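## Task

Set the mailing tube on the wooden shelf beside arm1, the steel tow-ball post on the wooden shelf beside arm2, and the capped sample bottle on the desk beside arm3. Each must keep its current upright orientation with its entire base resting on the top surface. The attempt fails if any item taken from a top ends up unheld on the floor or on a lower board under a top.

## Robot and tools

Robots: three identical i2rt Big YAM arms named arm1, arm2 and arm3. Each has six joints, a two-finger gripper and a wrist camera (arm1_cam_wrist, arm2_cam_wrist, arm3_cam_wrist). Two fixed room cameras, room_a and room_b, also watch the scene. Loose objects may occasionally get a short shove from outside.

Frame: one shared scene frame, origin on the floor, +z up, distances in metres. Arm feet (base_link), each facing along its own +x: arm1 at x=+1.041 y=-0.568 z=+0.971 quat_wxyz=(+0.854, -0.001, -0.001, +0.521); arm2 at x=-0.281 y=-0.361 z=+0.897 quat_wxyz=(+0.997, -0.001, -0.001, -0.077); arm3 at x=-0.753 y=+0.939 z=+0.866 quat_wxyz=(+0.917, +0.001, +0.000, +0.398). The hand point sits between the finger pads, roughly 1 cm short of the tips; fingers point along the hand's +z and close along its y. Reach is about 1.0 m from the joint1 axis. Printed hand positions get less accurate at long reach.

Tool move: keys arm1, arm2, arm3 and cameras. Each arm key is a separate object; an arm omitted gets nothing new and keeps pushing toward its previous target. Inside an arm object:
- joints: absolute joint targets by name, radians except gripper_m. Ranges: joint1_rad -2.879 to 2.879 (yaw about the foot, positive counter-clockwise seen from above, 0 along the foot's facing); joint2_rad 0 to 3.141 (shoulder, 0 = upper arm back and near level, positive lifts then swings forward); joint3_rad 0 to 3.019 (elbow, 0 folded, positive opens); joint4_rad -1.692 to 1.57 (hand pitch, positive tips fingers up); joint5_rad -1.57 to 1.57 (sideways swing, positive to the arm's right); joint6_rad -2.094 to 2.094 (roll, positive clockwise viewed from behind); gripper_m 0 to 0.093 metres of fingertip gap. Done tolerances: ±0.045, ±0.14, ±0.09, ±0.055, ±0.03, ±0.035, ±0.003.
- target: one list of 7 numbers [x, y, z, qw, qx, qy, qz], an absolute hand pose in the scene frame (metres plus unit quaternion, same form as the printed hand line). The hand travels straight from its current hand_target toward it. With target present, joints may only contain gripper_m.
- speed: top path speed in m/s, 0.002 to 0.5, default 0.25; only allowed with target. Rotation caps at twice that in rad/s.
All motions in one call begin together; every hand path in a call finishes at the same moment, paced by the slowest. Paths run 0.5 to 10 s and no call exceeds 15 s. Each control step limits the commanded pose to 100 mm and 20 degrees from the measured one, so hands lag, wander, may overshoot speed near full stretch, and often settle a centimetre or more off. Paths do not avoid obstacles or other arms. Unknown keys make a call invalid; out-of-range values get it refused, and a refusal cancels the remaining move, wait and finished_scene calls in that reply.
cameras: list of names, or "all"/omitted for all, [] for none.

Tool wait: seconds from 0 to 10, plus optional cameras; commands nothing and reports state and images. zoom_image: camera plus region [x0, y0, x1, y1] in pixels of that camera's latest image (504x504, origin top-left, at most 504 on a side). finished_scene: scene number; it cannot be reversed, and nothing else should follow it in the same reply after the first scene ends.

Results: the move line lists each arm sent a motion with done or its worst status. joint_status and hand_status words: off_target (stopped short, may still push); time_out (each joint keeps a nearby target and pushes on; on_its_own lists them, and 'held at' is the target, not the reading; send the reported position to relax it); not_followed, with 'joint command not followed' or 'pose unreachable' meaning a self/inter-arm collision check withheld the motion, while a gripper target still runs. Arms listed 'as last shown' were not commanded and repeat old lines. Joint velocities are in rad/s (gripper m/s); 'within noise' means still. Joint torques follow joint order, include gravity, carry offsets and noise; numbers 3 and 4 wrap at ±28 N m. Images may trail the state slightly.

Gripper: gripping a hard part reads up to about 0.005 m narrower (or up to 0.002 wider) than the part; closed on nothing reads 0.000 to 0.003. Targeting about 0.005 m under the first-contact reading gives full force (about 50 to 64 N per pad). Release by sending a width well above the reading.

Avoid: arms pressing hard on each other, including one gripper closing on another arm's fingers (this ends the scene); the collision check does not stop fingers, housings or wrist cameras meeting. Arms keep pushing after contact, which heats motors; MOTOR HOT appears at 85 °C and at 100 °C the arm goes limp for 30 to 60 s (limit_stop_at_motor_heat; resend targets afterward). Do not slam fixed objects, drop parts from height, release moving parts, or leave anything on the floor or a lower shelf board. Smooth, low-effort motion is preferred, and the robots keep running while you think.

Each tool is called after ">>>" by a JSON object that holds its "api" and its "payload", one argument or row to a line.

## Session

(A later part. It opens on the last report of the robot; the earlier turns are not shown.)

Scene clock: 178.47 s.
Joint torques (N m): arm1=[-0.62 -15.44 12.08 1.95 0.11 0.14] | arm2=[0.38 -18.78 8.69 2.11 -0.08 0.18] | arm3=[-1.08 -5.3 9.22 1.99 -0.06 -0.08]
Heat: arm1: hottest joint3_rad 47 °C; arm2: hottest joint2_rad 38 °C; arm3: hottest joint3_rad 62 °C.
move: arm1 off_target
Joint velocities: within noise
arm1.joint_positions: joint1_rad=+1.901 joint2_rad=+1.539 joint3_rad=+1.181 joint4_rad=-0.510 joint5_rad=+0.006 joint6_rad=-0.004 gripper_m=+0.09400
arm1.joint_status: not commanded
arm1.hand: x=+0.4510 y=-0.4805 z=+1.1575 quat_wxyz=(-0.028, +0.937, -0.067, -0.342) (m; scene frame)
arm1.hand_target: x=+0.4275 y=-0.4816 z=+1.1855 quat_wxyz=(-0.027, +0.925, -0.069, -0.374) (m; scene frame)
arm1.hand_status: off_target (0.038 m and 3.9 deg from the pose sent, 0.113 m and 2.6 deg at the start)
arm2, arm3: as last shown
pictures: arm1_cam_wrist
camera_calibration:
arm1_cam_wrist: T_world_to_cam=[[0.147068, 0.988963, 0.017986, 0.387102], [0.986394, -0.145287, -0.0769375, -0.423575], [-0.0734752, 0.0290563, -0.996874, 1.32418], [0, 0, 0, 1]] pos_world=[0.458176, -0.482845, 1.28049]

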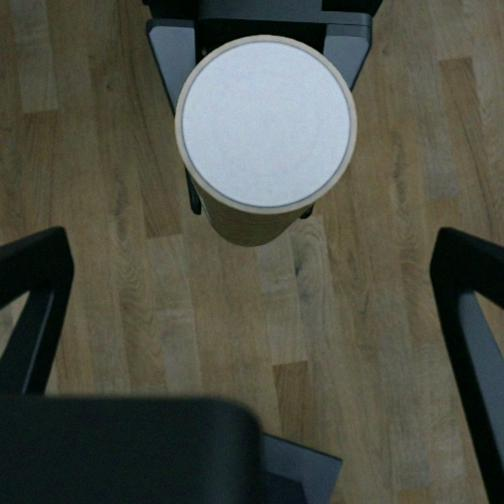

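>>> {"api": "move", "payload": {
  "arm1": {"target":[0.394,-0.469,1.154,0.0278,-0.9247,0.0687,0.3736],"speed":0.15},
  "cameras": ["arm1_cam_wrist"]
}}

Scene clock: 187.53 s.
Joint torques (N m): arm1=[-1.9 -17.44 11.89 1.99 -0.05 0.02] | arm2=[0.38 -18.84 8.59 2.09 -0.11 0.17] | arm3=[-1.14 -5.42 9.17 1.99 -0.06 -0.09]
Heat: arm1: hottest joint3_rad 48 °C; arm2: hottest joint2_rad 38 °C; arm3: hottest joint3_rad 61 °C.
move: arm1 off_target
Joint velocities: within noise
arm1.joint_positions: joint1_rad=+1.901 joint2_rad=+1.651 joint3_rad=+1.228 joint4_rad=-0.449 joint5_rad=+0.002 joint6_rad=-0.004 gripper_m=+0.09400
arm1.joint_status: not commanded
arm1.hand: x=+0.4194 y=-0.4767 z=+1.1248 quat_wxyz=(-0.025, +0.938, -0.066, -0.340) (m; scene frame)
arm1.hand_target: x=+0.3966 y=-0.4694 z=+1.1547 quat_wxyz=(-0.028, +0.925, -0.069, -0.374) (m; scene frame)
arm1.hand_status: off_target (0.039 m and 4.1 deg from the pose sent, 0.058 m and 3.9 deg at the start)
arm2, arm3: as last shown
pictures: arm1_cam_wrist
camera_calibration:
arm1_cam_wrist: T_world_to_cam=[[0.144354, 0.989423, 0.014257, 0.394209], [0.987104, -0.142978, -0.0719973, -0.399079], [-0.0691974, 0.0244663, -0.997303, 1.28561], [0, 0, 0, 1]] pos_world=[0.425988, -0.478553, 1.24779]

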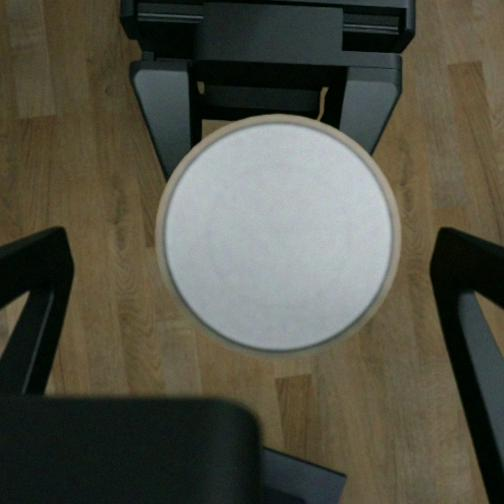

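>>> {"api": "move", "payload": {
  "arm1": {"target":[0.385,-0.462,1.154,0.0278,-0.9247,0.0687,0.3736],"speed":0.15},
  "cameras": []
}}

>>> {"api": "move", "payload": {
  "arm1": {"joints":{"gripper_m":0.036}},
  "cameras": ["arm1_cam_wrist","arm2_cam_wrist"]
}}

Scene clock: 199.70 s.
Joint torques (N m): arm1=[-2.02 -17.2 11.9 1.76 -0.06 -0.06] | arm2=[0.62 -18.67 8.72 1.87 -0.1 0.2] | arm3=[-0.85 -5.3 9.24 2.02 -0.07 -0.08]
Heat: arm1: hottest joint3_rad 50 °C; arm2: hottest joint2_rad 38 °C; arm3: hottest joint3_rad 60 °C.
move: arm1 off_target
Joint velocities: within noise
arm1.joint_positions: joint1_rad=+1.892 joint2_rad=+1.670 joint3_rad=+1.260 joint4_rad=-0.449 joint5_rad=-0.005 joint6_rad=-0.004 gripper_m=+0.09400
arm1.joint_status: not commanded
arm1.hand: x=+0.4088 y=-0.4702 z=+1.1293 quat_wxyz=(-0.024, +0.935, -0.070, -0.346) (m; scene frame)
arm1.hand_target: x=+0.3872 y=-0.4624 z=+1.1546 quat_wxyz=(-0.028, +0.925, -0.069, -0.374) (m; scene frame)
arm1.hand_status: off_target (0.035 m and 3.4 deg from the pose sent, 0.047 m and 4.1 deg at the start)
arm2, arm3: as last shown
pictures: none
No camera images: "cameras" was empty.

Scene clock: 200.40 s.
Joint torques (N m): arm1=[-2.02 -17.2 11.95 1.77 -0.02 -0.06] | arm2=[0.62 -18.26 8.55 1.76 -0.09 0.11] | arm3=[-0.91 -5.54 9.17 1.96 -0.06 -0.09]
Heat: arm1: hottest joint3_rad 50 °C; arm2: hottest joint2_rad 38 °C; arm3: hottest joint3_rad 60 °C.
move: arm1 off_target
Joint velocities: within noise
arm1.joint_positions: joint1_rad=+1.891 joint2_rad=+1.670 joint3_rad=+1.260 joint4_rad=-0.449 joint5_rad=-0.006 joint6_rad=-0.004 gripper_m=+0.04473
arm1.joint_status: gripper_m off_target (ended at +0.04476, target +0.03600)
arm1.hand: x=+0.4088 y=-0.4702 z=+1.1293 quat_wxyz=(-0.024, +0.935, -0.069, -0.346) (m; scene frame)
arm1.hand_target: x=+0.3872 y=-0.4622 z=+1.1546 quat_wxyz=(-0.028, +0.925, -0.069, -0.374) (m; scene frame)
arm1.hand_status: not commanded
arm2, arm3: as last shown
arm2.joint_positions: joint1_rad=-0.004 joint2_rad=+2.012 joint3_rad=+1.077 joint4_rad=+0.978 joint5_rad=+0.012 joint6_rad=-0.008 gripper_m=+0.04616
arm2.hand: x=+0.4294 y=-0.4775 z=+1.0447 quat_wxyz=(-0.719, -0.056, -0.689, +0.065) (m; scene frame)
pictures: arm1_cam_wrist, arm2_cam_wrist
camera_calibration:
arm1_cam_wrist: T_world_to_cam=[[0.149192, 0.988774, 0.00825692, 0.393715], [0.985372, -0.147973, -0.0845314, -0.374884], [-0.0823606, 0.0207476, -0.996387, 1.29178], [0, 0, 0, 1]] pos_world=[0.417053, -0.471569, 1.25218]
arm2_cam_wrist: T_world_to_cam=[[-0.165318, -0.986195, 0.00949405, -0.41042], [-0.549829, 0.0841686, -0.831026, 1.14612], [0.818754, -0.142603, -0.556153, 0.281827], [0, 0, 0, 1]] pos_world=[0.331576, -0.461032, 1.11309]

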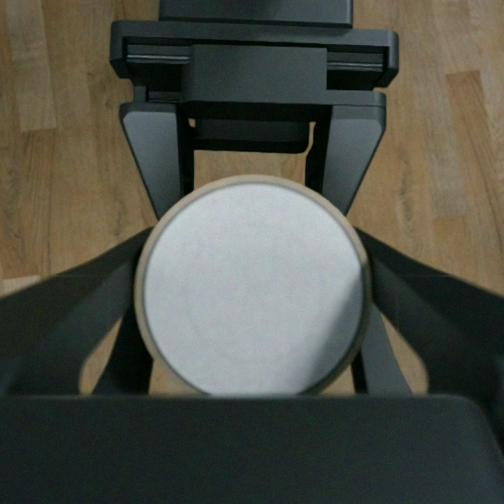

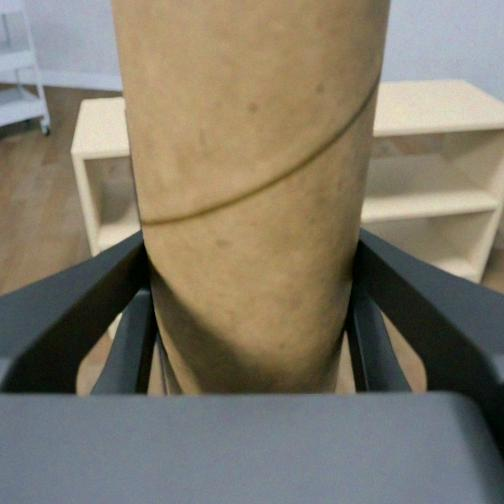

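>>> {"api": "move", "payload": {
  "arm2": {"joints":{"gripper_m":0.085}},
  "cameras": ["arm1_cam_wrist"]
}}

>>> {"api": "move", "payload": {
  "arm2": {"target":[0.25,-0.448,1.08,0.7239,0.0535,0.6870,-0.0564],"speed":0.25},
  "cameras": ["arm1_cam_wrist","arm2_cam_wrist"]
}}

>>> {"api": "move", "payload": {
  "arm1": {"target":[0.50,-0.485,1.24,0.0278,-0.9247,0.0687,0.3736],"speed":0.3},
  "cameras": []
}}

>>> {"api": "move", "payload": {
  "arm1": {"joints":{"joint1_rad":-0.796}},
  "cameras": ["arm1_cam_wrist","room_a"]
}}

Scene clock: 236.37 s.
Joint torques (N m): arm1=[-1.9 -17.2 11.96 1.76 -0.02 -0.05] | arm2=[0.32 -18.61 8.66 1.89 -0.09 0.14] | arm3=[-0.91 -5.42 9.21 2.03 -0.07 -0.08]
Heat: arm1: hottest joint3_rad 51 °C; arm2: hottest joint2_rad 39 °C; arm3: hottest joint3_rad 58 °C.
move: arm2 done
Joint velocities: within noise
arm1.joint_positions: joint1_rad=+1.891 joint2_rad=+1.671 joint3_rad=+1.260 joint4_rad=-0.449 joint5_rad=-0.006 joint6_rad=-0.004 gripper_m=+0.04473
arm1.joint_status: not commanded
arm1.hand: x=+0.4088 y=-0.4702 z=+1.1290 quat_wxyz=(-0.024, +0.935, -0.070, -0.346) (m; scene frame)
arm1.hand_target: x=+0.3872 y=-0.4622 z=+1.1545 quat_wxyz=(-0.028, +0.925, -0.069, -0.374) (m; scene frame)
arm1.hand_status: not commanded
arm2.joint_positions: joint1_rad=-0.004 joint2_rad=+2.012 joint3_rad=+1.077 joint4_rad=+0.978 joint5_rad=+0.012 joint6_rad=-0.008 gripper_m=+0.08486
arm2.joint_status: all done
arm2.hand: x=+0.4294 y=-0.4775 z=+1.0447 quat_wxyz=(-0.719, -0.056, -0.689, +0.065) (m; scene frame)
arm2.hand_target: x=+0.4344 y=-0.4751 z=+1.0502 quat_wxyz=(-0.724, -0.057, -0.685, +0.061) (m; scene frame)
arm2.hand_status: not commanded
arm3: as last shown
pictures: arm1_cam_wrist
camera_calibration:
arm1_cam_wrist: T_world_to_cam=[[0.149171, 0.988777, 0.00820425, 0.393793], [0.9854, -0.147963, -0.0842221, -0.375295], [-0.082063, 0.020648, -0.996413, 1.29145], [0, 0, 0, 1]] pos_world=[0.417054, -0.47157, 1.25198]

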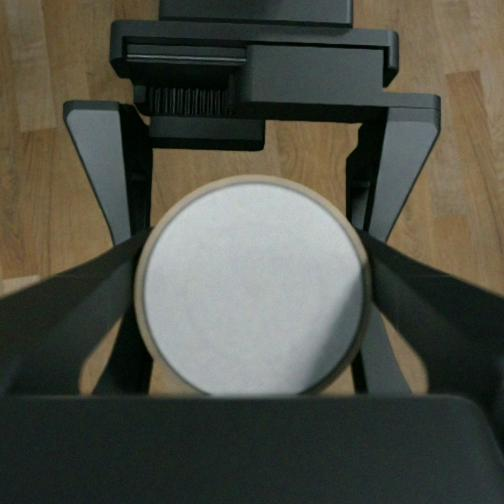

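Scene clock: 237.87 s.
Joint torques (N m): arm1=[-2.02 -17.2 11.95 1.77 -0.02 -0.06] | arm2=[-0.73 -13.86 6.15 2.41 -0.21 0.17] | arm3=[-1.03 -5.6 9.26 2.04 -0.06 -0.08]
Heat: arm1: hottest joint3_rad 51 °C; arm2: hottest joint2_rad 39 °C; arm3: hottest joint3_rad 58 °C.
move: arm2 off_target
Joint velocities: within noise
arm1, arm3: as last shown
arm1.hand_target: x=+0.3872 y=-0.4622 z=+1.1546 quat_wxyz=(-0.028, +0.925, -0.069, -0.374) (m; scene frame)
arm2.joint_positions: joint1_rad=-0.004 joint2_rad=+1.645 joint3_rad=+0.546 joint4_rad=+1.113 joint5_rad=-0.006 joint6_rad=-0.008 gripper_m=+0.08495
arm2.joint_status: not commanded
arm2.hand: x=+0.2521 y=-0.4458 z=+1.0645 quat_wxyz=(-0.710, -0.051, -0.700, +0.058) (m; scene frame)
arm2.hand_target: x=+0.2500 y=-0.4480 z=+1.0797 quat_wxyz=(-0.723, -0.053, -0.686, +0.056) (m; scene frame)
arm2.hand_status: off_target (0.016 m and 2.1 deg from the pose sent, 0.185 m and 1.2 deg at the start)
pictures: arm1_cam_wrist, arm2_cam_wrist
camera_calibration:
arm1_cam_wrist: T_world_to_cam=[[0.149171, 0.988777, 0.00820425, 0.393793], [0.9854, -0.147963, -0.0842221, -0.375295], [-0.082063, 0.020648, -0.996413, 1.29145], [0, 0, 0, 1]] pos_world=[0.417054, -0.47157, 1.25198]
arm2_cam_wrist: T_world_to_cam=[[-0.147395, -0.989027, 0.00998072, -0.4149], [-0.573362, 0.0772171, -0.815655, 1.0489], [0.805935, -0.125946, -0.578452, 0.477005], [0, 0, 0, 1]] pos_world=[0.15581, -0.431263, 1.13561]

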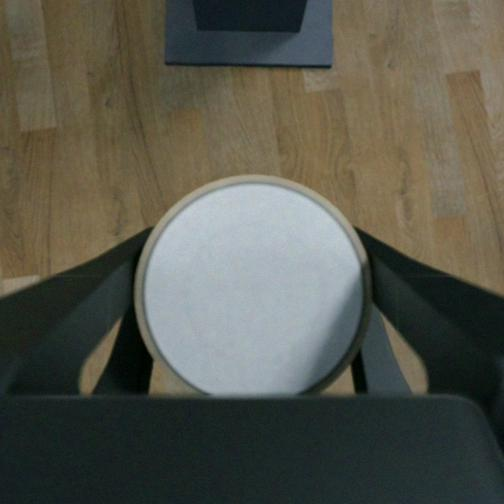

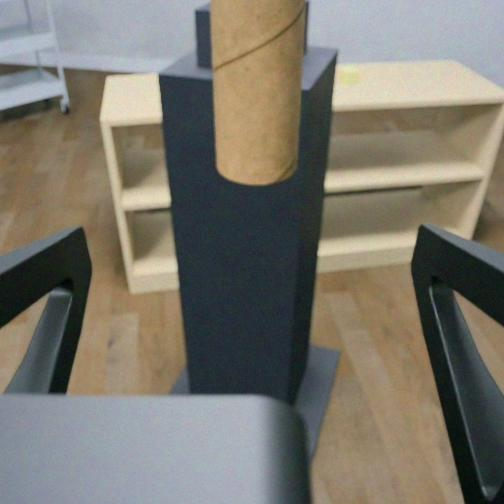

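Scene clock: 239.23 s.
Joint torques (N m): arm1=[-1.08 -13.39 8.34 1.13 0.1 0.02] | arm2=[0.03 -13.63 6.11 2.52 -0.17 0.16] | arm3=[-0.85 -5.3 9.21 2 -0.08 -0.08]
Heat: arm1: hottest joint3_rad 50 °C; arm2: hottest joint2_rad 39 °C; arm3: hottest joint3_rad 58 °C.
move: arm1 done
Joint velocities: within noise
arm1.joint_positions: joint1_rad=+1.891 joint2_rad=+1.326 joint3_rad=+1.159 joint4_rad=-0.619 joint5_rad=-0.003 joint6_rad=-0.004 gripper_m=+0.04473
arm1.joint_status: not commanded
arm1.hand: x=+0.4989 y=-0.4834 z=+1.2446 quat_wxyz=(-0.028, +0.922, -0.069, -0.380) (m; scene frame)
arm1.hand_target: x=+0.5001 y=-0.4849 z=+1.2399 quat_wxyz=(-0.028, +0.925, -0.069, -0.373) (m; scene frame)
arm1.hand_status: done (0.005 m and 0.8 deg from the pose sent, 0.144 m and 3.4 deg at the start)
arm2, arm3: as last shown
arm2.hand: x=+0.2521 y=-0.4457 z=+1.0645 quat_wxyz=(-0.710, -0.051, -0.700, +0.058) (m; scene frame)
arm2.hand_target: x=+0.2500 y=-0.4479 z=+1.0797 quat_wxyz=(-0.723, -0.053, -0.686, +0.056) (m; scene frame)
pictures: none
No camera images: "cameras" was empty.

Scene clock: 241.57 s.
Joint torques (N m): arm1=[-1.44 -15.21 8.23 1.13 -0.02 0.03] | arm2=[-0.62 -13.45 5.89 2.59 -0.2 0.15] | arm3=[-0.97 -5.36 9.2 2.02 -0.07 -0.09]
Heat: arm1: hottest joint3_rad 50 °C; arm2: hottest joint2_rad 39 °C; arm3: hottest joint3_rad 58 °C.
move: arm1 done
Joint velocities: within noise
arm1.joint_positions: joint1_rad=-0.795 joint2_rad=+1.344 joint3_rad=+1.159 joint4_rad=-0.619 joint5_rad=+0.000 joint6_rad=-0.004 gripper_m=+0.04475
arm1.joint_status: all done
arm1.hand: x=+1.5658 y=-0.4045 z=+1.2373 quat_wxyz=(-0.371, +0.141, -0.916, -0.055) (m; scene frame)
arm1.hand_target: x=+1.5622 y=-0.4059 z=+1.2421 quat_wxyz=(-0.372, +0.140, -0.916, -0.055) (m; scene frame)
arm1.hand_status: not commanded
arm2: as last shown
arm3.joint_positions: joint1_rad=-2.046 joint2_rad=+1.103 joint3_rad=+1.199 joint4_rad=-1.071 joint5_rad=-0.001 joint6_rad=+0.009 gripper_m=+0.08495
arm3.joint_status: not commanded
arm3.hand: x=-0.6075 y=+0.5325 z=+1.1952 quat_wxyz=(-0.240, -0.554, -0.780, +0.167) (m; scene frame)
arm3.hand_target: x=-0.6047 y=+0.5311 z=+1.1992 quat_wxyz=(-0.246, -0.547, -0.781, +0.173) (m; scene frame)
arm3.hand_status: not commanded
pictures: arm1_cam_wrist, room_a
camera_calibration:
arm1_cam_wrist: T_world_to_cam=[[0.295604, -0.95517, 0.016394, -0.870406], [-0.944682, -0.294825, -0.143717, 1.53979], [0.142108, 0.0269963, -0.989483, 1.13578], [0, 0, 0, 1]] pos_world=[1.55051, -0.408078, 1.3594]

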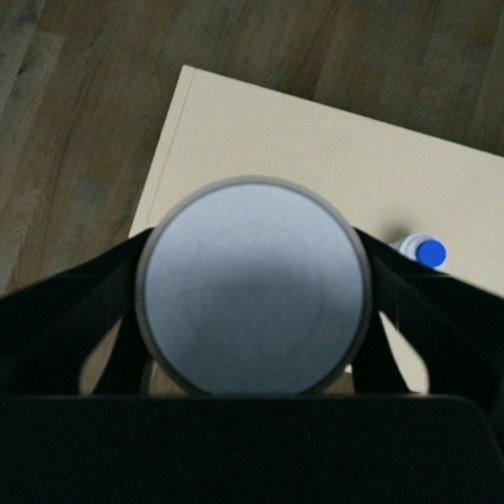

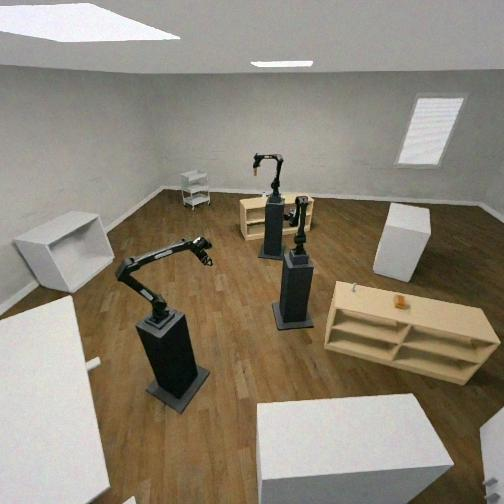

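>>> {"api": "move", "payload": {
  "arm1": {"target":[1.652,-0.379,0.80,0.3665,-0.1381,0.9185,0.0551],"speed":0.3},
  "cameras": ["arm1_cam_wrist","room_a"]
}}

>>> {"api": "zoom_image", "payload": {
  "camera": "room_a",
  "region": [220, 150, 320, 250]
}}

Scene clock: 261.27 s.
Joint torques (N m): arm1=[-1.44 -19.84 5.46 2.02 0.01 0.08] | arm2=[-0.15 -13.92 5.89 2.67 -0.21 0.19] | arm3=[-1.03 -5.36 9.22 2.02 -0.07 -0.09]
Heat: arm1: hottest joint3_rad 49 °C; arm2: hottest joint2_rad 40 °C; arm3: hottest joint3_rad 57 °C.
move: arm1 off_target
Joint velocities: within noise
arm1.joint_positions: joint1_rad=-0.795 joint2_rad=+2.304 joint3_rad=+1.088 joint4_rad=+0.361 joint5_rad=+0.000 joint6_rad=-0.004 gripper_m=+0.04475
arm1.joint_status: not commanded
arm1.hand: x=+1.6347 y=-0.3840 z=+0.7930 quat_wxyz=(-0.347, +0.142, -0.925, -0.051) (m; scene frame)
arm1.hand_target: x=+1.6512 y=-0.3791 z=+0.8004 quat_wxyz=(-0.366, +0.138, -0.919, -0.055) (m; scene frame)
arm1.hand_status: off_target (0.019 m and 2.4 deg from the pose sent, 0.446 m and 0.6 deg at the start)
arm2, arm3: as last shown
pictures: arm1_cam_wrist, room_a
camera_calibration:
arm1_cam_wrist: T_world_to_cam=[[0.296275, -0.954962, 0.0163978, -0.864891], [-0.950427, -0.296477, -0.0937579, 1.51622], [0.0943968, 0.0121932, -0.99546, 0.762888], [0, 0, 0, 1]] pos_world=[1.62528, -0.385716, 0.915764]

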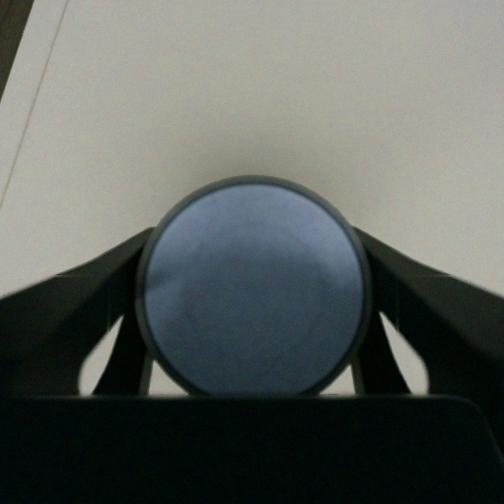

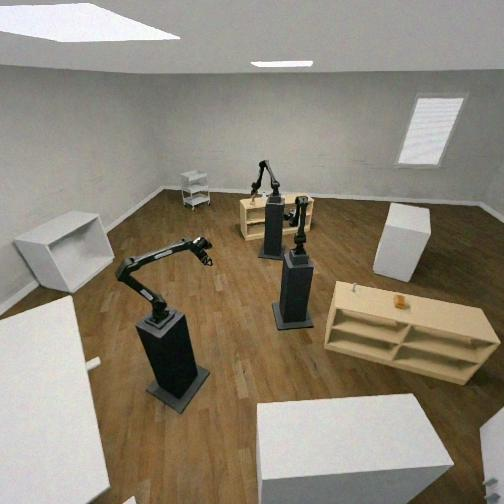

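Scaled by 5.040 from the camera's 504x504 image, which has a finer 720x720 frame.

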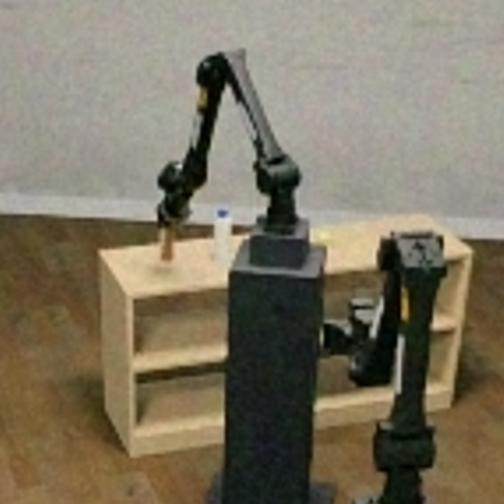

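>>> {"api": "move", "payload": {
  "arm1": {"target":[1.652,-0.379,0.762,0.3665,-0.1381,0.9185,0.0551],"speed":0.12},
  "cameras": ["room_a"]
}}

>>> {"api": "zoom_image", "payload": {
  "camera": "room_a",
  "region": [220, 150, 320, 250]
}}

>>> {"api": "move", "payload": {
  "arm1": {"target":[1.652,-0.379,0.746,0.3665,-0.1381,0.9185,0.0551],"speed":0.06},
  "cameras": ["room_a"]
}}

>>> {"api": "zoom_image", "payload": {
  "camera": "room_a",
  "region": [220, 150, 320, 250]
}}

Scene clock: 279.93 s.
Joint torques (N m): arm1=[-1.38 -20.31 4.88 2.04 0.01 0.08] | arm2=[-0.15 -14.15 6.08 2.55 -0.27 0.13] | arm3=[-0.79 -5.42 9.22 2.07 -0.06 -0.09]
Heat: arm1: hottest joint3_rad 47 °C; arm2: hottest joint2_rad 40 °C; arm3: hottest joint3_rad 57 °C.
move: arm1 off_target
Joint velocities: within noise
arm1.joint_positions: joint1_rad=-0.795 joint2_rad=+2.401 joint3_rad=+1.128 joint4_rad=+0.418 joint5_rad=+0.000 joint6_rad=-0.004 gripper_m=+0.04475
arm1.joint_status: not commanded
arm1.hand: x=+1.6353 y=-0.3839 z=+0.7550 quat_wxyz=(-0.347, +0.142, -0.925, -0.051) (m; scene frame)
arm1.hand_target: x=+1.6515 y=-0.3790 z=+0.7627 quat_wxyz=(-0.367, +0.138, -0.918, -0.055) (m; scene frame)
arm1.hand_status: off_target (0.019 m and 2.4 deg from the pose sent, 0.036 m and 2.4 deg at the start)
arm2, arm3: as last shown
pictures: room_a

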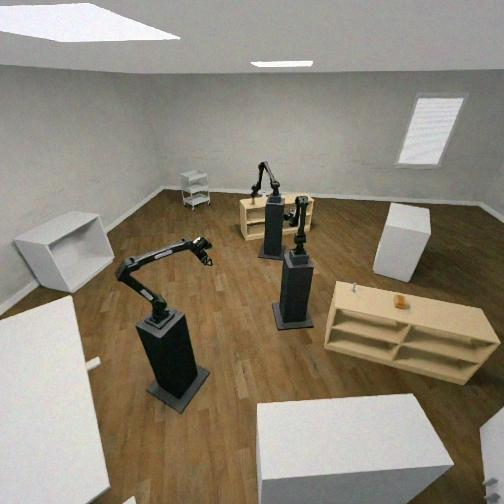

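Scaled by 5.040 from the camera's 504x504 image, which has a finer 720x720 frame.

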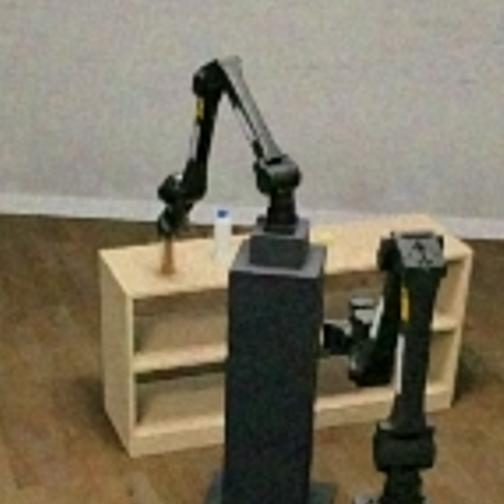

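Scene clock: 280.97 s.
Joint torques (N m): arm1=[-1.38 -19.96 4.81 2.07 0.01 0.09] | arm2=[-0.91 -13.16 6.09 2.7 -0.23 0.15] | arm3=[-0.85 -5.36 9.24 2 -0.06 -0.07]
Heat: arm1: hottest joint3_rad 47 °C; arm2: hottest joint2_rad 40 °C; arm3: hottest joint3_rad 57 °C.
move: arm1 off_target
Joint velocities: within noise
arm1.joint_positions: joint1_rad=-0.795 joint2_rad=+2.436 joint3_rad=+1.147 joint4_rad=+0.440 joint5_rad=+0.000 joint6_rad=-0.004 gripper_m=+0.04475
arm1.joint_status: not commanded
arm1.hand: x=+1.6374 y=-0.3833 z=+0.7426 quat_wxyz=(-0.350, +0.142, -0.925, -0.051) (m; scene frame)
arm1.hand_target: x=+1.6515 y=-0.3790 z=+0.7465 quat_wxyz=(-0.366, +0.138, -0.918, -0.055) (m; scene frame)
arm1.hand_status: off_target (0.016 m and 2.1 deg from the pose sent, 0.020 m and 2.5 deg at the start)
arm2, arm3: as last shown
pictures: room_a

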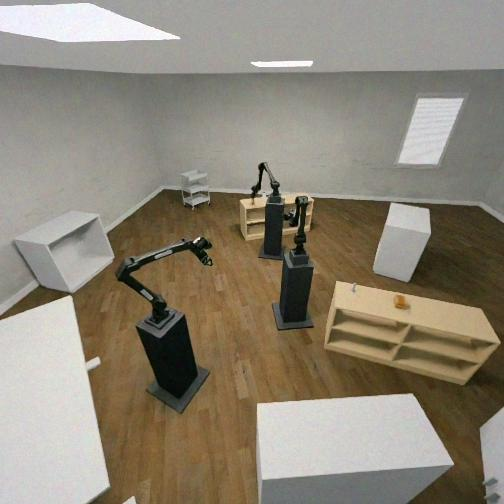

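Scaled by 5.040 from the camera's 504x504 image, which has a finer 720x720 frame.

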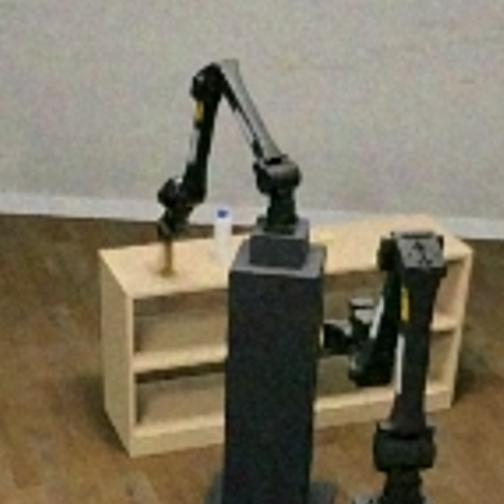

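>>> {"api": "move", "payload": {
  "arm1": {"target":[1.652,-0.379,0.738,0.3665,-0.1381,0.9185,0.0551],"speed":0.05},
  "cameras": ["room_a"]
}}

>>> {"api": "zoom_image", "payload": {
  "camera": "room_a",
  "region": [220, 150, 320, 250]
}}

Scene clock: 286.93 s.
Joint torques (N m): arm1=[-1.38 -19.02 4.78 1.96 0.01 0.09] | arm2=[-0.91 -14.1 5.82 2.71 -0.22 0.18] | arm3=[-0.91 -5.48 9.24 2.02 -0.07 -0.08]
Heat: arm1: hottest joint3_rad 46 °C; arm2: hottest joint2_rad 40 °C; arm3: hottest joint3_rad 57 °C.
move: arm1 off_target
Joint velocities: within noise
arm1.joint_positions: joint1_rad=-0.795 joint2_rad=+2.445 joint3_rad=+1.158 joint4_rad=+0.452 joint5_rad=+0.000 joint6_rad=-0.004 gripper_m=+0.04475
arm1.joint_status: not commanded
arm1.hand: x=+1.6421 y=-0.3818 z=+0.7421 quat_wxyz=(-0.356, +0.142, -0.922, -0.052) (m; scene frame)
arm1.hand_target: x=+1.6516 y=-0.3790 z=+0.7383 quat_wxyz=(-0.366, +0.138, -0.918, -0.055) (m; scene frame)
arm1.hand_status: off_target (0.011 m and 1.4 deg from the pose sent, 0.016 m and 2.1 deg at the start)
arm2, arm3: as last shown
pictures: room_a

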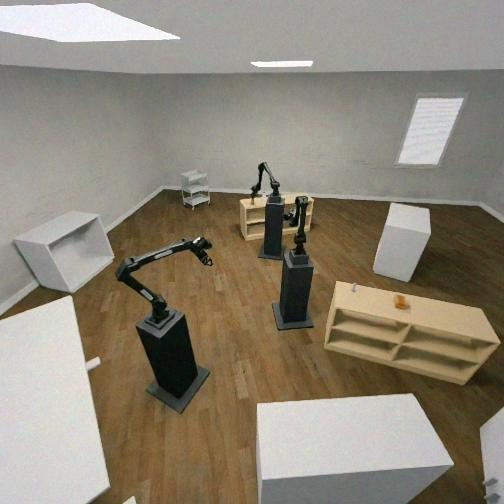

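Scaled by 5.040 from the camera's 504x504 image, which has a finer 720x720 frame.

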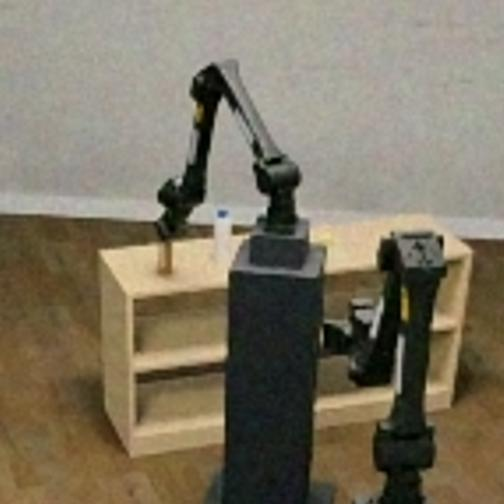

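>>> {"api": "move", "payload": {
  "arm1": {"target":[1.648,-0.380,0.743,0.3584,-0.1398,0.9217,0.0538],"speed":0.06},
  "cameras": []
}}

>>> {"api": "move", "payload": {
  "arm1": {"joints":{"gripper_m":0.056}},
  "cameras": ["arm1_cam_wrist"]
}}

>>> {"api": "move", "payload": {
  "arm1": {"joints":{"gripper_m":0.093}},
  "cameras": ["arm1_cam_wrist"]
}}

>>> {"api": "move", "payload": {
  "arm1": {"target":[1.56,-0.407,0.93,0.3665,-0.1381,0.9185,0.0551],"speed":0.3},
  "cameras": ["arm1_cam_wrist","room_a"]
}}

>>> {"api": "zoom_image", "payload": {
  "camera": "room_a",
  "region": [220, 150, 320, 250]
}}

Scene clock: 319.73 s.
Joint torques (N m): arm1=[-1.32 -20.78 3.93 1.09 0 0.06] | arm2=[-0.03 -13.92 6 2.62 -0.22 0.17] | arm3=[-0.91 -5.48 9.21 2 -0.07 -0.09]
Heat: arm1: hottest joint3_rad 44 °C; arm2: hottest joint2_rad 40 °C; arm3: hottest joint3_rad 57 °C.
move: arm1 done
Joint velocities: within noise
arm1.joint_positions: joint1_rad=-0.795 joint2_rad=+2.445 joint3_rad=+1.158 joint4_rad=+0.452 joint5_rad=+0.000 joint6_rad=-0.004 gripper_m=+0.04475
arm1.joint_status: not commanded
arm1.hand: x=+1.6421 y=-0.3818 z=+0.7421 quat_wxyz=(-0.356, +0.142, -0.922, -0.052) (m; scene frame)
arm1.hand_target: x=+1.6480 y=-0.3799 z=+0.7432 quat_wxyz=(-0.358, +0.140, -0.921, -0.054) (m; scene frame)
arm1.hand_status: done (0.006 m and 0.4 deg from the pose sent, 0.006 m and 0.4 deg at the start)
arm2, arm3: as last shown
pictures: none
No camera images: "cameras" was empty.

Scene clock: 320.27 s.
Joint torques (N m): arm1=[-1.38 -20.78 3.96 1.09 0 0.06] | arm2=[0.38 -13.68 5.93 2.65 -0.22 0.15] | arm3=[-0.97 -5.54 9.22 1.99 -0.06 -0.08]
Heat: arm1: hottest joint3_rad 44 °C; arm2: hottest joint2_rad 40 °C; arm3: hottest joint3_rad 57 °C.
move: arm1 done
Joint velocities: within noise
arm1.joint_positions: joint1_rad=-0.795 joint2_rad=+2.445 joint3_rad=+1.158 joint4_rad=+0.452 joint5_rad=+0.000 joint6_rad=-0.004 gripper_m=+0.05585
arm1.joint_status: all done
arm1.hand: x=+1.6421 y=-0.3818 z=+0.7421 quat_wxyz=(-0.356, +0.142, -0.922, -0.052) (m; scene frame)
arm1.hand_target: x=+1.6480 y=-0.3799 z=+0.7432 quat_wxyz=(-0.358, +0.140, -0.921, -0.054) (m; scene frame)
arm1.hand_status: not commanded
arm2.joint_positions: joint1_rad=-0.004 joint2_rad=+1.645 joint3_rad=+0.546 joint4_rad=+1.113 joint5_rad=-0.006 joint6_rad=-0.008 gripper_m=+0.08495
arm2.joint_status: not commanded
arm2.hand: x=+0.2521 y=-0.4457 z=+1.0645 quat_wxyz=(-0.710, -0.051, -0.700, +0.058) (m; scene frame)
arm2.hand_target: x=+0.2500 y=-0.4479 z=+1.0797 quat_wxyz=(-0.723, -0.053, -0.686, +0.056) (m; scene frame)
arm2.hand_status: not commanded
arm3: as last shown
pictures: arm1_cam_wrist
camera_calibration:
arm1_cam_wrist: T_world_to_cam=[[0.296075, -0.955023, 0.0164451, -0.863967], [-0.94847, -0.295991, -0.113114, 1.53048], [0.112894, 0.0178925, -0.993446, 0.681883], [0, 0, 0, 1]] pos_world=[1.63043, -0.384302, 0.86474]

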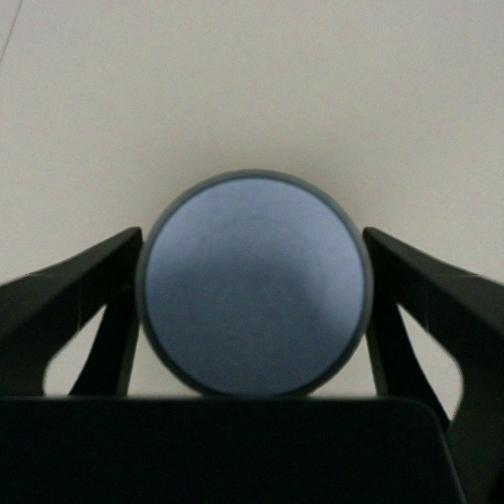

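Scene clock: 320.93 s.
Joint torques (N m): arm1=[-1.32 -20.78 3.97 1.07 -0.01 0.06] | arm2=[0.38 -13.33 5.9 2.66 -0.21 0.22] | arm3=[-1.03 -5.36 9.26 1.99 -0.05 -0.08]
Heat: arm1: hottest joint3_rad 44 °C; arm2: hottest joint2_rad 40 °C; arm3: hottest joint3_rad 57 °C.
move: arm1 done
Joint velocities: within noise
arm1.joint_positions: joint1_rad=-0.795 joint2_rad=+2.445 joint3_rad=+1.158 joint4_rad=+0.452 joint5_rad=+0.000 joint6_rad=-0.004 gripper_m=+0.09283
arm1.joint_status: all done
arm1.hand: x=+1.6421 y=-0.3818 z=+0.7421 quat_wxyz=(-0.356, +0.142, -0.922, -0.052) (m; scene frame)
arm1.hand_target: x=+1.6480 y=-0.3799 z=+0.7432 quat_wxyz=(-0.358, +0.140, -0.921, -0.054) (m; scene frame)
arm1.hand_status: not commanded
arm2, arm3: as last shown
pictures: arm1_cam_wrist
camera_calibration:
arm1_cam_wrist: T_world_to_cam=[[0.296075, -0.955023, 0.0164451, -0.863967], [-0.94847, -0.295991, -0.113114, 1.53048], [0.112894, 0.0178925, -0.993446, 0.681883], [0, 0, 0, 1]] pos_world=[1.63043, -0.384302, 0.86474]

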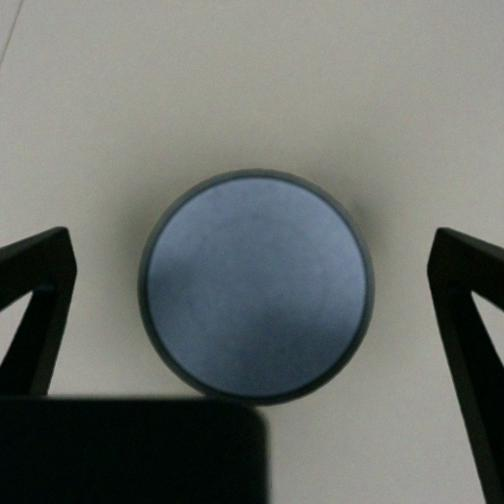

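Scene clock: 322.57 s.
Joint torques (N m): arm1=[-1.32 -17.2 4.01 1.05 0.03 0.09] | arm2=[-0.44 -13.68 5.89 2.66 -0.22 0.13] | arm3=[-0.91 -5.25 9.24 2 -0.06 -0.08]
Heat: arm1: hottest joint3_rad 44 °C; arm2: hottest joint2_rad 40 °C; arm3: hottest joint3_rad 57 °C.
move: arm1 done
Joint velocities: within noise
arm1.joint_positions: joint1_rad=-0.795 joint2_rad=+1.863 joint3_rad=+0.779 joint4_rad=+0.276 joint5_rad=+0.000 joint6_rad=-0.004 gripper_m=+0.09290
arm1.joint_status: not commanded
arm1.hand: x=+1.5625 y=-0.4062 z=+0.9283 quat_wxyz=(-0.369, +0.141, -0.917, -0.054) (m; scene frame)
arm1.hand_target: x=+1.5599 y=-0.4069 z=+0.9299 quat_wxyz=(-0.366, +0.138, -0.918, -0.055) (m; scene frame)
arm1.hand_status: done (0.003 m and 0.5 deg from the pose sent, 0.207 m and 1.3 deg at the start)
arm2: as last shown
arm3.joint_positions: joint1_rad=-2.046 joint2_rad=+1.103 joint3_rad=+1.199 joint4_rad=-1.071 joint5_rad=-0.001 joint6_rad=+0.009 gripper_m=+0.08495
arm3.joint_status: not commanded
arm3.hand: x=-0.6075 y=+0.5325 z=+1.1952 quat_wxyz=(-0.240, -0.554, -0.780, +0.167) (m; scene frame)
arm3.hand_target: x=-0.6047 y=+0.5311 z=+1.1992 quat_wxyz=(-0.246, -0.547, -0.781, +0.173) (m; scene frame)
arm3.hand_status: not commanded
pictures: arm1_cam_wrist, room_a
camera_calibration:
arm1_cam_wrist: T_world_to_cam=[[0.295697, -0.955141, 0.0164092, -0.866163], [-0.945129, -0.295009, -0.140362, 1.48929], [0.138906, 0.0259957, -0.989964, 0.835744], [0, 0, 0, 1]] pos_world=[1.5476, -0.409681, 1.05061]

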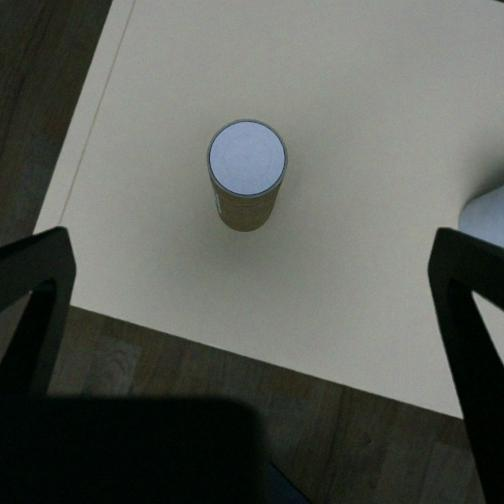

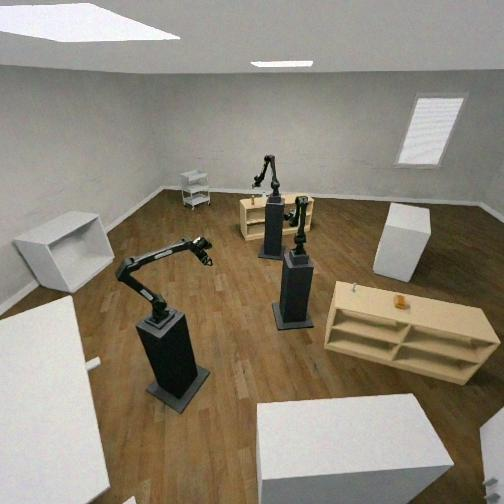

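Scaled by 5.040 from the camera's 504x504 image, which has a finer 720x720 frame.

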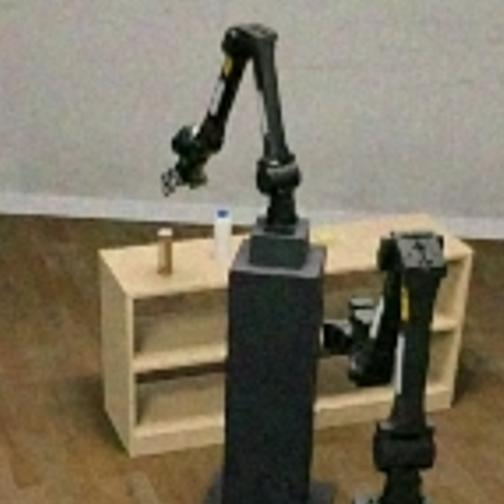

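>>> {"api": "move", "payload": {
  "arm1": {"target":[1.622,-0.588,0.845,0.3665,0.0150,0.9303,-0.0059],"speed":0.25},
  "cameras": ["arm1_cam_wrist"]
}}

Scene clock: 336.83 s.
Joint torques (N m): arm1=[-1.32 -17.08 5.26 2.02 0 0.04] | arm2=[-0.21 -13.68 5.85 2.61 -0.17 0.16] | arm3=[-0.85 -5.3 9.26 1.99 -0.06 -0.08]
Heat: arm1: hottest joint3_rad 43 °C; arm2: hottest joint2_rad 39 °C; arm3: hottest joint3_rad 57 °C.
move: arm1 off_target
Joint velocities: within noise
arm1.joint_positions: joint1_rad=-1.132 joint2_rad=+2.120 joint3_rad=+0.882 joint4_rad=+0.381 joint5_rad=-0.002 joint6_rad=-0.004 gripper_m=+0.09290
arm1.joint_status: not commanded
arm1.hand: x=+1.6052 y=-0.5882 z=+0.8413 quat_wxyz=(-0.350, -0.015, -0.937, +0.007) (m; scene frame)
arm1.hand_target: x=+1.6214 y=-0.5880 z=+0.8455 quat_wxyz=(-0.366, -0.015, -0.930, +0.006) (m; scene frame)
arm1.hand_status: off_target (0.017 m and 2.0 deg from the pose sent, 0.209 m and 19.3 deg at the start)
arm2, arm3: as last shown
pictures: arm1_cam_wrist
camera_calibration:
arm1_cam_wrist: T_world_to_cam=[[-0.0348336, -0.999295, 0.0140097, -0.544588], [-0.99523, 0.0334069, -0.0916581, 1.69641], [0.0911254, -0.0171356, -0.995692, 0.804414], [0, 0, 0, 1]] pos_world=[1.59604, -0.587091, 0.964067]

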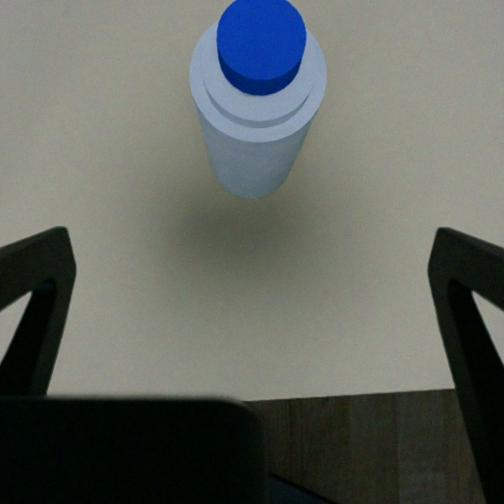

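>>> {"api": "move", "payload": {
  "arm1": {"target":[1.705,-0.595,0.742,0.3665,0.0150,0.9303,-0.0059],"speed":0.15},
  "cameras": ["arm1_cam_wrist"]
}}

Scene clock: 351.80 s.
Joint torques (N m): arm1=[-1.96 -20.66 5.3 1.25 -0.06 -0.01] | arm2=[-0.56 -14.21 6.15 2.82 -0.21 0.15] | arm3=[-0.85 -5.48 9.24 2 -0.07 -0.1]
Heat: arm1: hottest joint3_rad 43 °C; arm2: hottest joint2_rad 39 °C; arm3: hottest joint3_rad 57 °C.
move: arm1 off_target
Joint velocities: within noise
arm1.joint_positions: joint1_rad=-1.132 joint2_rad=+2.465 joint3_rad=+1.234 joint4_rad=+0.396 joint5_rad=-0.005 joint6_rad=-0.004 gripper_m=+0.09290
arm1.joint_status: not commanded
arm1.hand: x=+1.6942 y=-0.5910 z=+0.7425 quat_wxyz=(-0.361, -0.014, -0.933, +0.005) (m; scene frame)
arm1.hand_target: x=+1.7047 y=-0.5950 z=+0.7424 quat_wxyz=(-0.367, -0.015, -0.930, +0.006) (m; scene frame)
arm1.hand_status: off_target (0.012 m and 0.8 deg from the pose sent, 0.141 m and 2.0 deg at the start)
arm2, arm3: as last shown
pictures: arm1_cam_wrist
camera_calibration:
arm1_cam_wrist: T_world_to_cam=[[-0.0328162, -0.999395, 0.0114914, -0.54447], [-0.993025, 0.0312999, -0.113676, 1.78727], [0.113248, -0.0151417, -0.993451, 0.659935], [0, 0, 0, 1]] pos_world=[1.6822, -0.59009, 0.86504]

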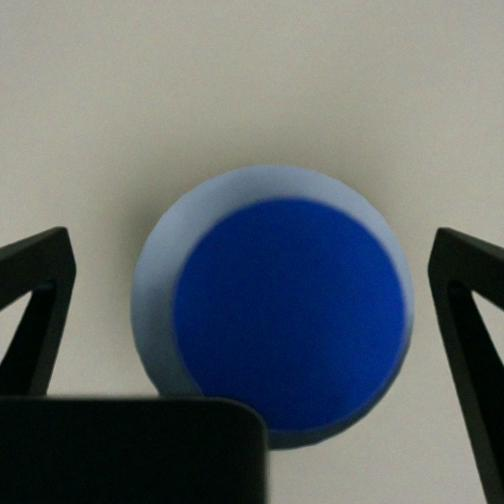

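>>> {"api": "move", "payload": {
  "arm1": {"joints":{"gripper_m":0.042}},
  "cameras": ["arm1_cam_wrist"]
}}

>>> {"api": "move", "payload": {
  "arm1": {"target":[1.58,-0.59,1.22,0.3746,0.0151,0.927,-0.006],"speed":0.25},
  "cameras": ["arm1_cam_wrist"]
}}

>>> {"api": "move", "payload": {
  "arm1": {"joints":{"joint1_rad":1.89}},
  "cameras": ["arm1_cam_wrist","arm2_cam_wrist"]
}}

Scene clock: 365.83 s.
Joint torques (N m): arm1=[-1.9 -20.66 5.35 1.25 -0.05 -0.01] | arm2=[-0.56 -13.74 5.83 2.59 -0.18 0.15] | arm3=[-1.14 -5.48 9.24 2.04 -0.06 -0.1]
Heat: arm1: hottest joint3_rad 43 °C; arm2: hottest joint2_rad 39 °C; arm3: hottest joint3_rad 57 °C.
move: arm1 off_target
Joint velocities: within noise
arm1.joint_positions: joint1_rad=-1.132 joint2_rad=+2.465 joint3_rad=+1.234 joint4_rad=+0.396 joint5_rad=-0.006 joint6_rad=-0.004 gripper_m=+0.05165
arm1.joint_status: gripper_m off_target (ended at +0.05168, target +0.04200)
arm1.hand: x=+1.6942 y=-0.5909 z=+0.7425 quat_wxyz=(-0.361, -0.014, -0.933, +0.005) (m; scene frame)
arm1.hand_target: x=+1.7047 y=-0.5950 z=+0.7424 quat_wxyz=(-0.367, -0.015, -0.930, +0.006) (m; scene frame)
arm1.hand_status: not commanded
arm2, arm3: as last shown
pictures: arm1_cam_wrist
camera_calibration:
arm1_cam_wrist: T_world_to_cam=[[-0.0324837, -0.999409, 0.0112285, -0.54481], [-0.993035, 0.0309995, -0.113666, 1.7871], [0.113251, -0.0148426, -0.993456, 0.66011], [0, 0, 0, 1]] pos_world=[1.6822, -0.590089, 0.86504]

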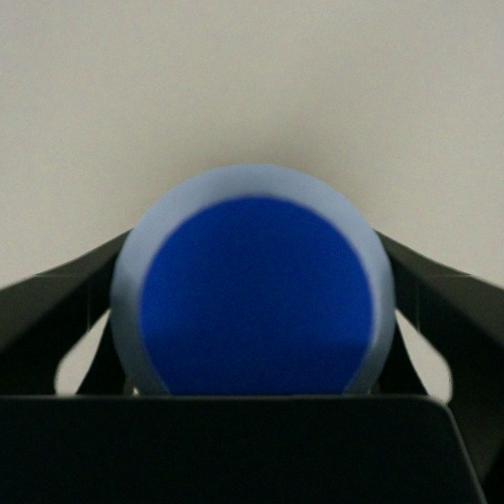

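Scene clock: 368.67 s.
Joint torques (N m): arm1=[-2.08 -13.22 12.08 1.01 -0.06 -0.03] | arm2=[-0.15 -13.92 6.02 2.73 -0.2 0.18] | arm3=[-0.91 -5.54 9.18 2.03 -0.06 -0.08]
Heat: arm1: hottest joint3_rad 43 °C; arm2: hottest joint2_rad 39 °C; arm3: hottest joint3_rad 57 °C.
move: arm1 off_target
Joint velocities: within noise
arm1.joint_positions: joint1_rad=-1.132 joint2_rad=+1.322 joint3_rad=+1.035 joint4_rad=-0.564 joint5_rad=-0.006 joint6_rad=-0.004 gripper_m=+0.05165
arm1.joint_status: not commanded
arm1.hand: x=+1.5642 y=-0.5855 z=+1.1914 quat_wxyz=(-0.353, -0.014, -0.935, +0.005) (m; scene frame)
arm1.hand_target: x=+1.5784 y=-0.5899 z=+1.2200 quat_wxyz=(-0.375, -0.015, -0.927, +0.006) (m; scene frame)
arm1.hand_status: off_target (0.033 m and 2.7 deg from the pose sent, 0.491 m and 1.8 deg at the start)
arm2, arm3: as last shown
pictures: arm1_cam_wrist
camera_calibration:
arm1_cam_wrist: T_world_to_cam=[[-0.0318823, -0.999436, 0.0105832, -0.548812], [-0.99474, 0.0306977, -0.0977246, 1.69246], [0.0973446, -0.0136432, -0.995157, 1.14852], [0, 0, 0, 1]] pos_world=[1.55426, -0.584787, 1.31416]

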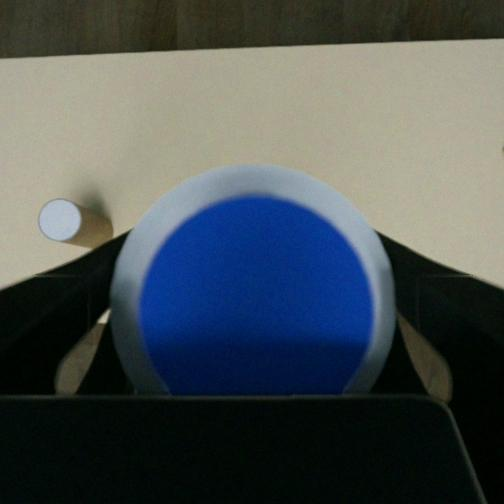

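Scene clock: 371.10 s.
Joint torques (N m): arm1=[-1.2 -14.33 11.02 1.02 0.06 -0.02] | arm2=[-0.26 -13.27 5.94 2.44 -0.21 0.16] | arm3=[-0.85 -5.36 9.26 2.02 -0.07 -0.08]
Heat: arm1: hottest joint3_rad 43 °C; arm2: hottest joint2_rad 39 °C; arm3: hottest joint3_rad 57 °C.
move: arm1 done
Joint velocities: within noise
arm1.joint_positions: joint1_rad=+1.888 joint2_rad=+1.334 joint3_rad=+1.051 joint4_rad=-0.564 joint5_rad=-0.010 joint6_rad=-0.004 gripper_m=+0.05167
arm1.joint_status: all done
arm1.hand: x=+0.5168 y=-0.4854 z=+1.1913 quat_wxyz=(-0.023, +0.933, -0.070, -0.352) (m; scene frame)
arm1.hand_target: x=+0.5079 y=-0.4850 z=+1.2178 quat_wxyz=(-0.026, +0.925, -0.067, -0.372) (m; scene frame)
arm1.hand_status: not commanded
arm2, arm3: as last shown
pictures: arm1_cam_wrist, arm2_cam_wrist
camera_calibration:
arm1_cam_wrist: T_world_to_cam=[[0.150551, 0.988585, 0.00591188, 0.394164], [0.984012, -0.149274, -0.0971456, -0.463207], [-0.0951542, 0.0204427, -0.995253, 1.36788], [0, 0, 0, 1]] pos_world=[0.52662, -0.486772, 1.31406]
arm2_cam_wrist: T_world_to_cam=[[-0.14703, -0.989082, 0.00996446, -0.41496], [-0.573365, 0.0770151, -0.815673, 1.04883], [0.806, -0.125642, -0.578428, 0.477099], [0, 0, 0, 1]] pos_world=[0.15581, -0.431262, 1.13561]

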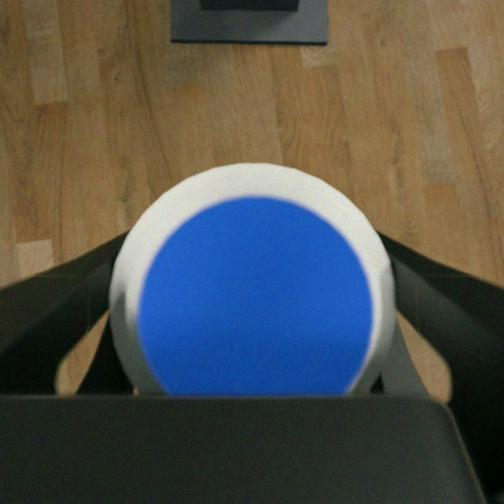

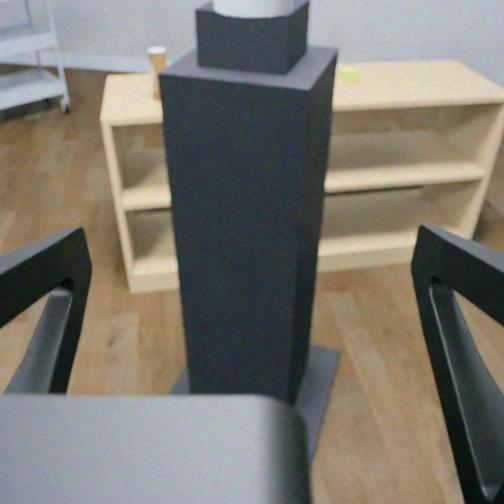

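>>> {"api": "move", "payload": {
  "arm1": {"target":[0.397,-0.480,1.166,0.0293,-0.9160,0.0681,0.3944],"speed":0.25},
  "arm2": {"joints":{"gripper_m":0.093}},
  "cameras": ["arm1_cam_wrist","arm2_cam_wrist"]
}}

Scene clock: 384.63 s.
Joint torques (N m): arm1=[-0.85 -16.67 11.99 2.07 0.11 0.14] | arm2=[-0.91 -13.74 5.87 2.58 -0.21 0.13] | arm3=[-0.91 -5.48 9.22 2.03 -0.07 -0.08]
Heat: arm1: hottest joint3_rad 44 °C; arm2: hottest joint2_rad 39 °C; arm3: hottest joint3_rad 57 °C.
move: arm1 off_target; arm2 done
Joint velocities: within noise
arm1.joint_positions: joint1_rad=+1.908 joint2_rad=+1.615 joint3_rad=+1.194 joint4_rad=-0.407 joint5_rad=+0.011 joint6_rad=+0.000 gripper_m=+0.05168
arm1.joint_status: not commanded
arm1.hand: x=+0.4240 y=-0.4801 z=+1.1362 quat_wxyz=(-0.029, +0.930, -0.066, -0.361) (m; scene frame)
arm1.hand_target: x=+0.3997 y=-0.4804 z=+1.1667 quat_wxyz=(-0.029, +0.916, -0.068, -0.394) (m; scene frame)
arm1.hand_status: off_target (0.040 m and 4.2 deg from the pose sent, 0.123 m and 5.3 deg at the start)
arm2.joint_positions: joint1_rad=-0.004 joint2_rad=+1.645 joint3_rad=+0.546 joint4_rad=+1.113 joint5_rad=-0.006 joint6_rad=-0.008 gripper_m=+0.09293
arm2.joint_status: all done
arm2.hand: x=+0.2521 y=-0.4457 z=+1.0645 quat_wxyz=(-0.710, -0.051, -0.700, +0.058) (m; scene frame)
arm2.hand_target: x=+0.2500 y=-0.4479 z=+1.0797 quat_wxyz=(-0.723, -0.053, -0.686, +0.056) (m; scene frame)
arm2.hand_status: not commanded
arm3: as last shown
pictures: arm1_cam_wrist, arm2_cam_wrist
camera_calibration:
arm1_cam_wrist: T_world_to_cam=[[0.146542, 0.989024, 0.0188766, 0.390274], [0.982833, -0.143409, -0.11607, -0.351691], [-0.112089, 0.0355617, -0.993062, 1.31606], [0, 0, 0, 1]] pos_world=[0.435978, -0.483227, 1.25874]
arm2_cam_wrist: T_world_to_cam=[[-0.14703, -0.989082, 0.00996446, -0.41496], [-0.573365, 0.0770151, -0.815673, 1.04883], [0.806, -0.125642, -0.578428, 0.477099], [0, 0, 0, 1]] pos_world=[0.15581, -0.431262, 1.13561]

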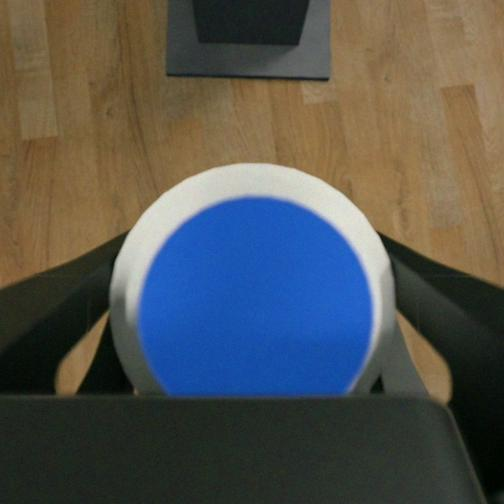

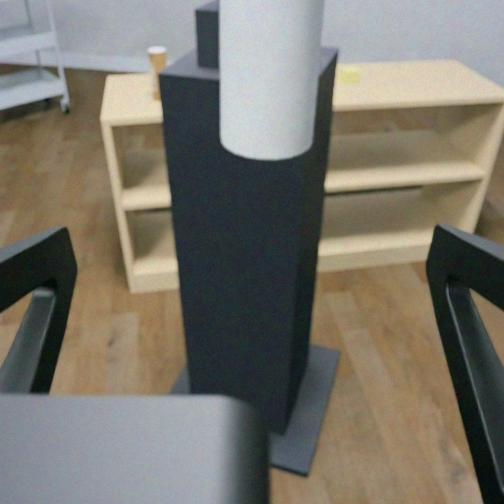

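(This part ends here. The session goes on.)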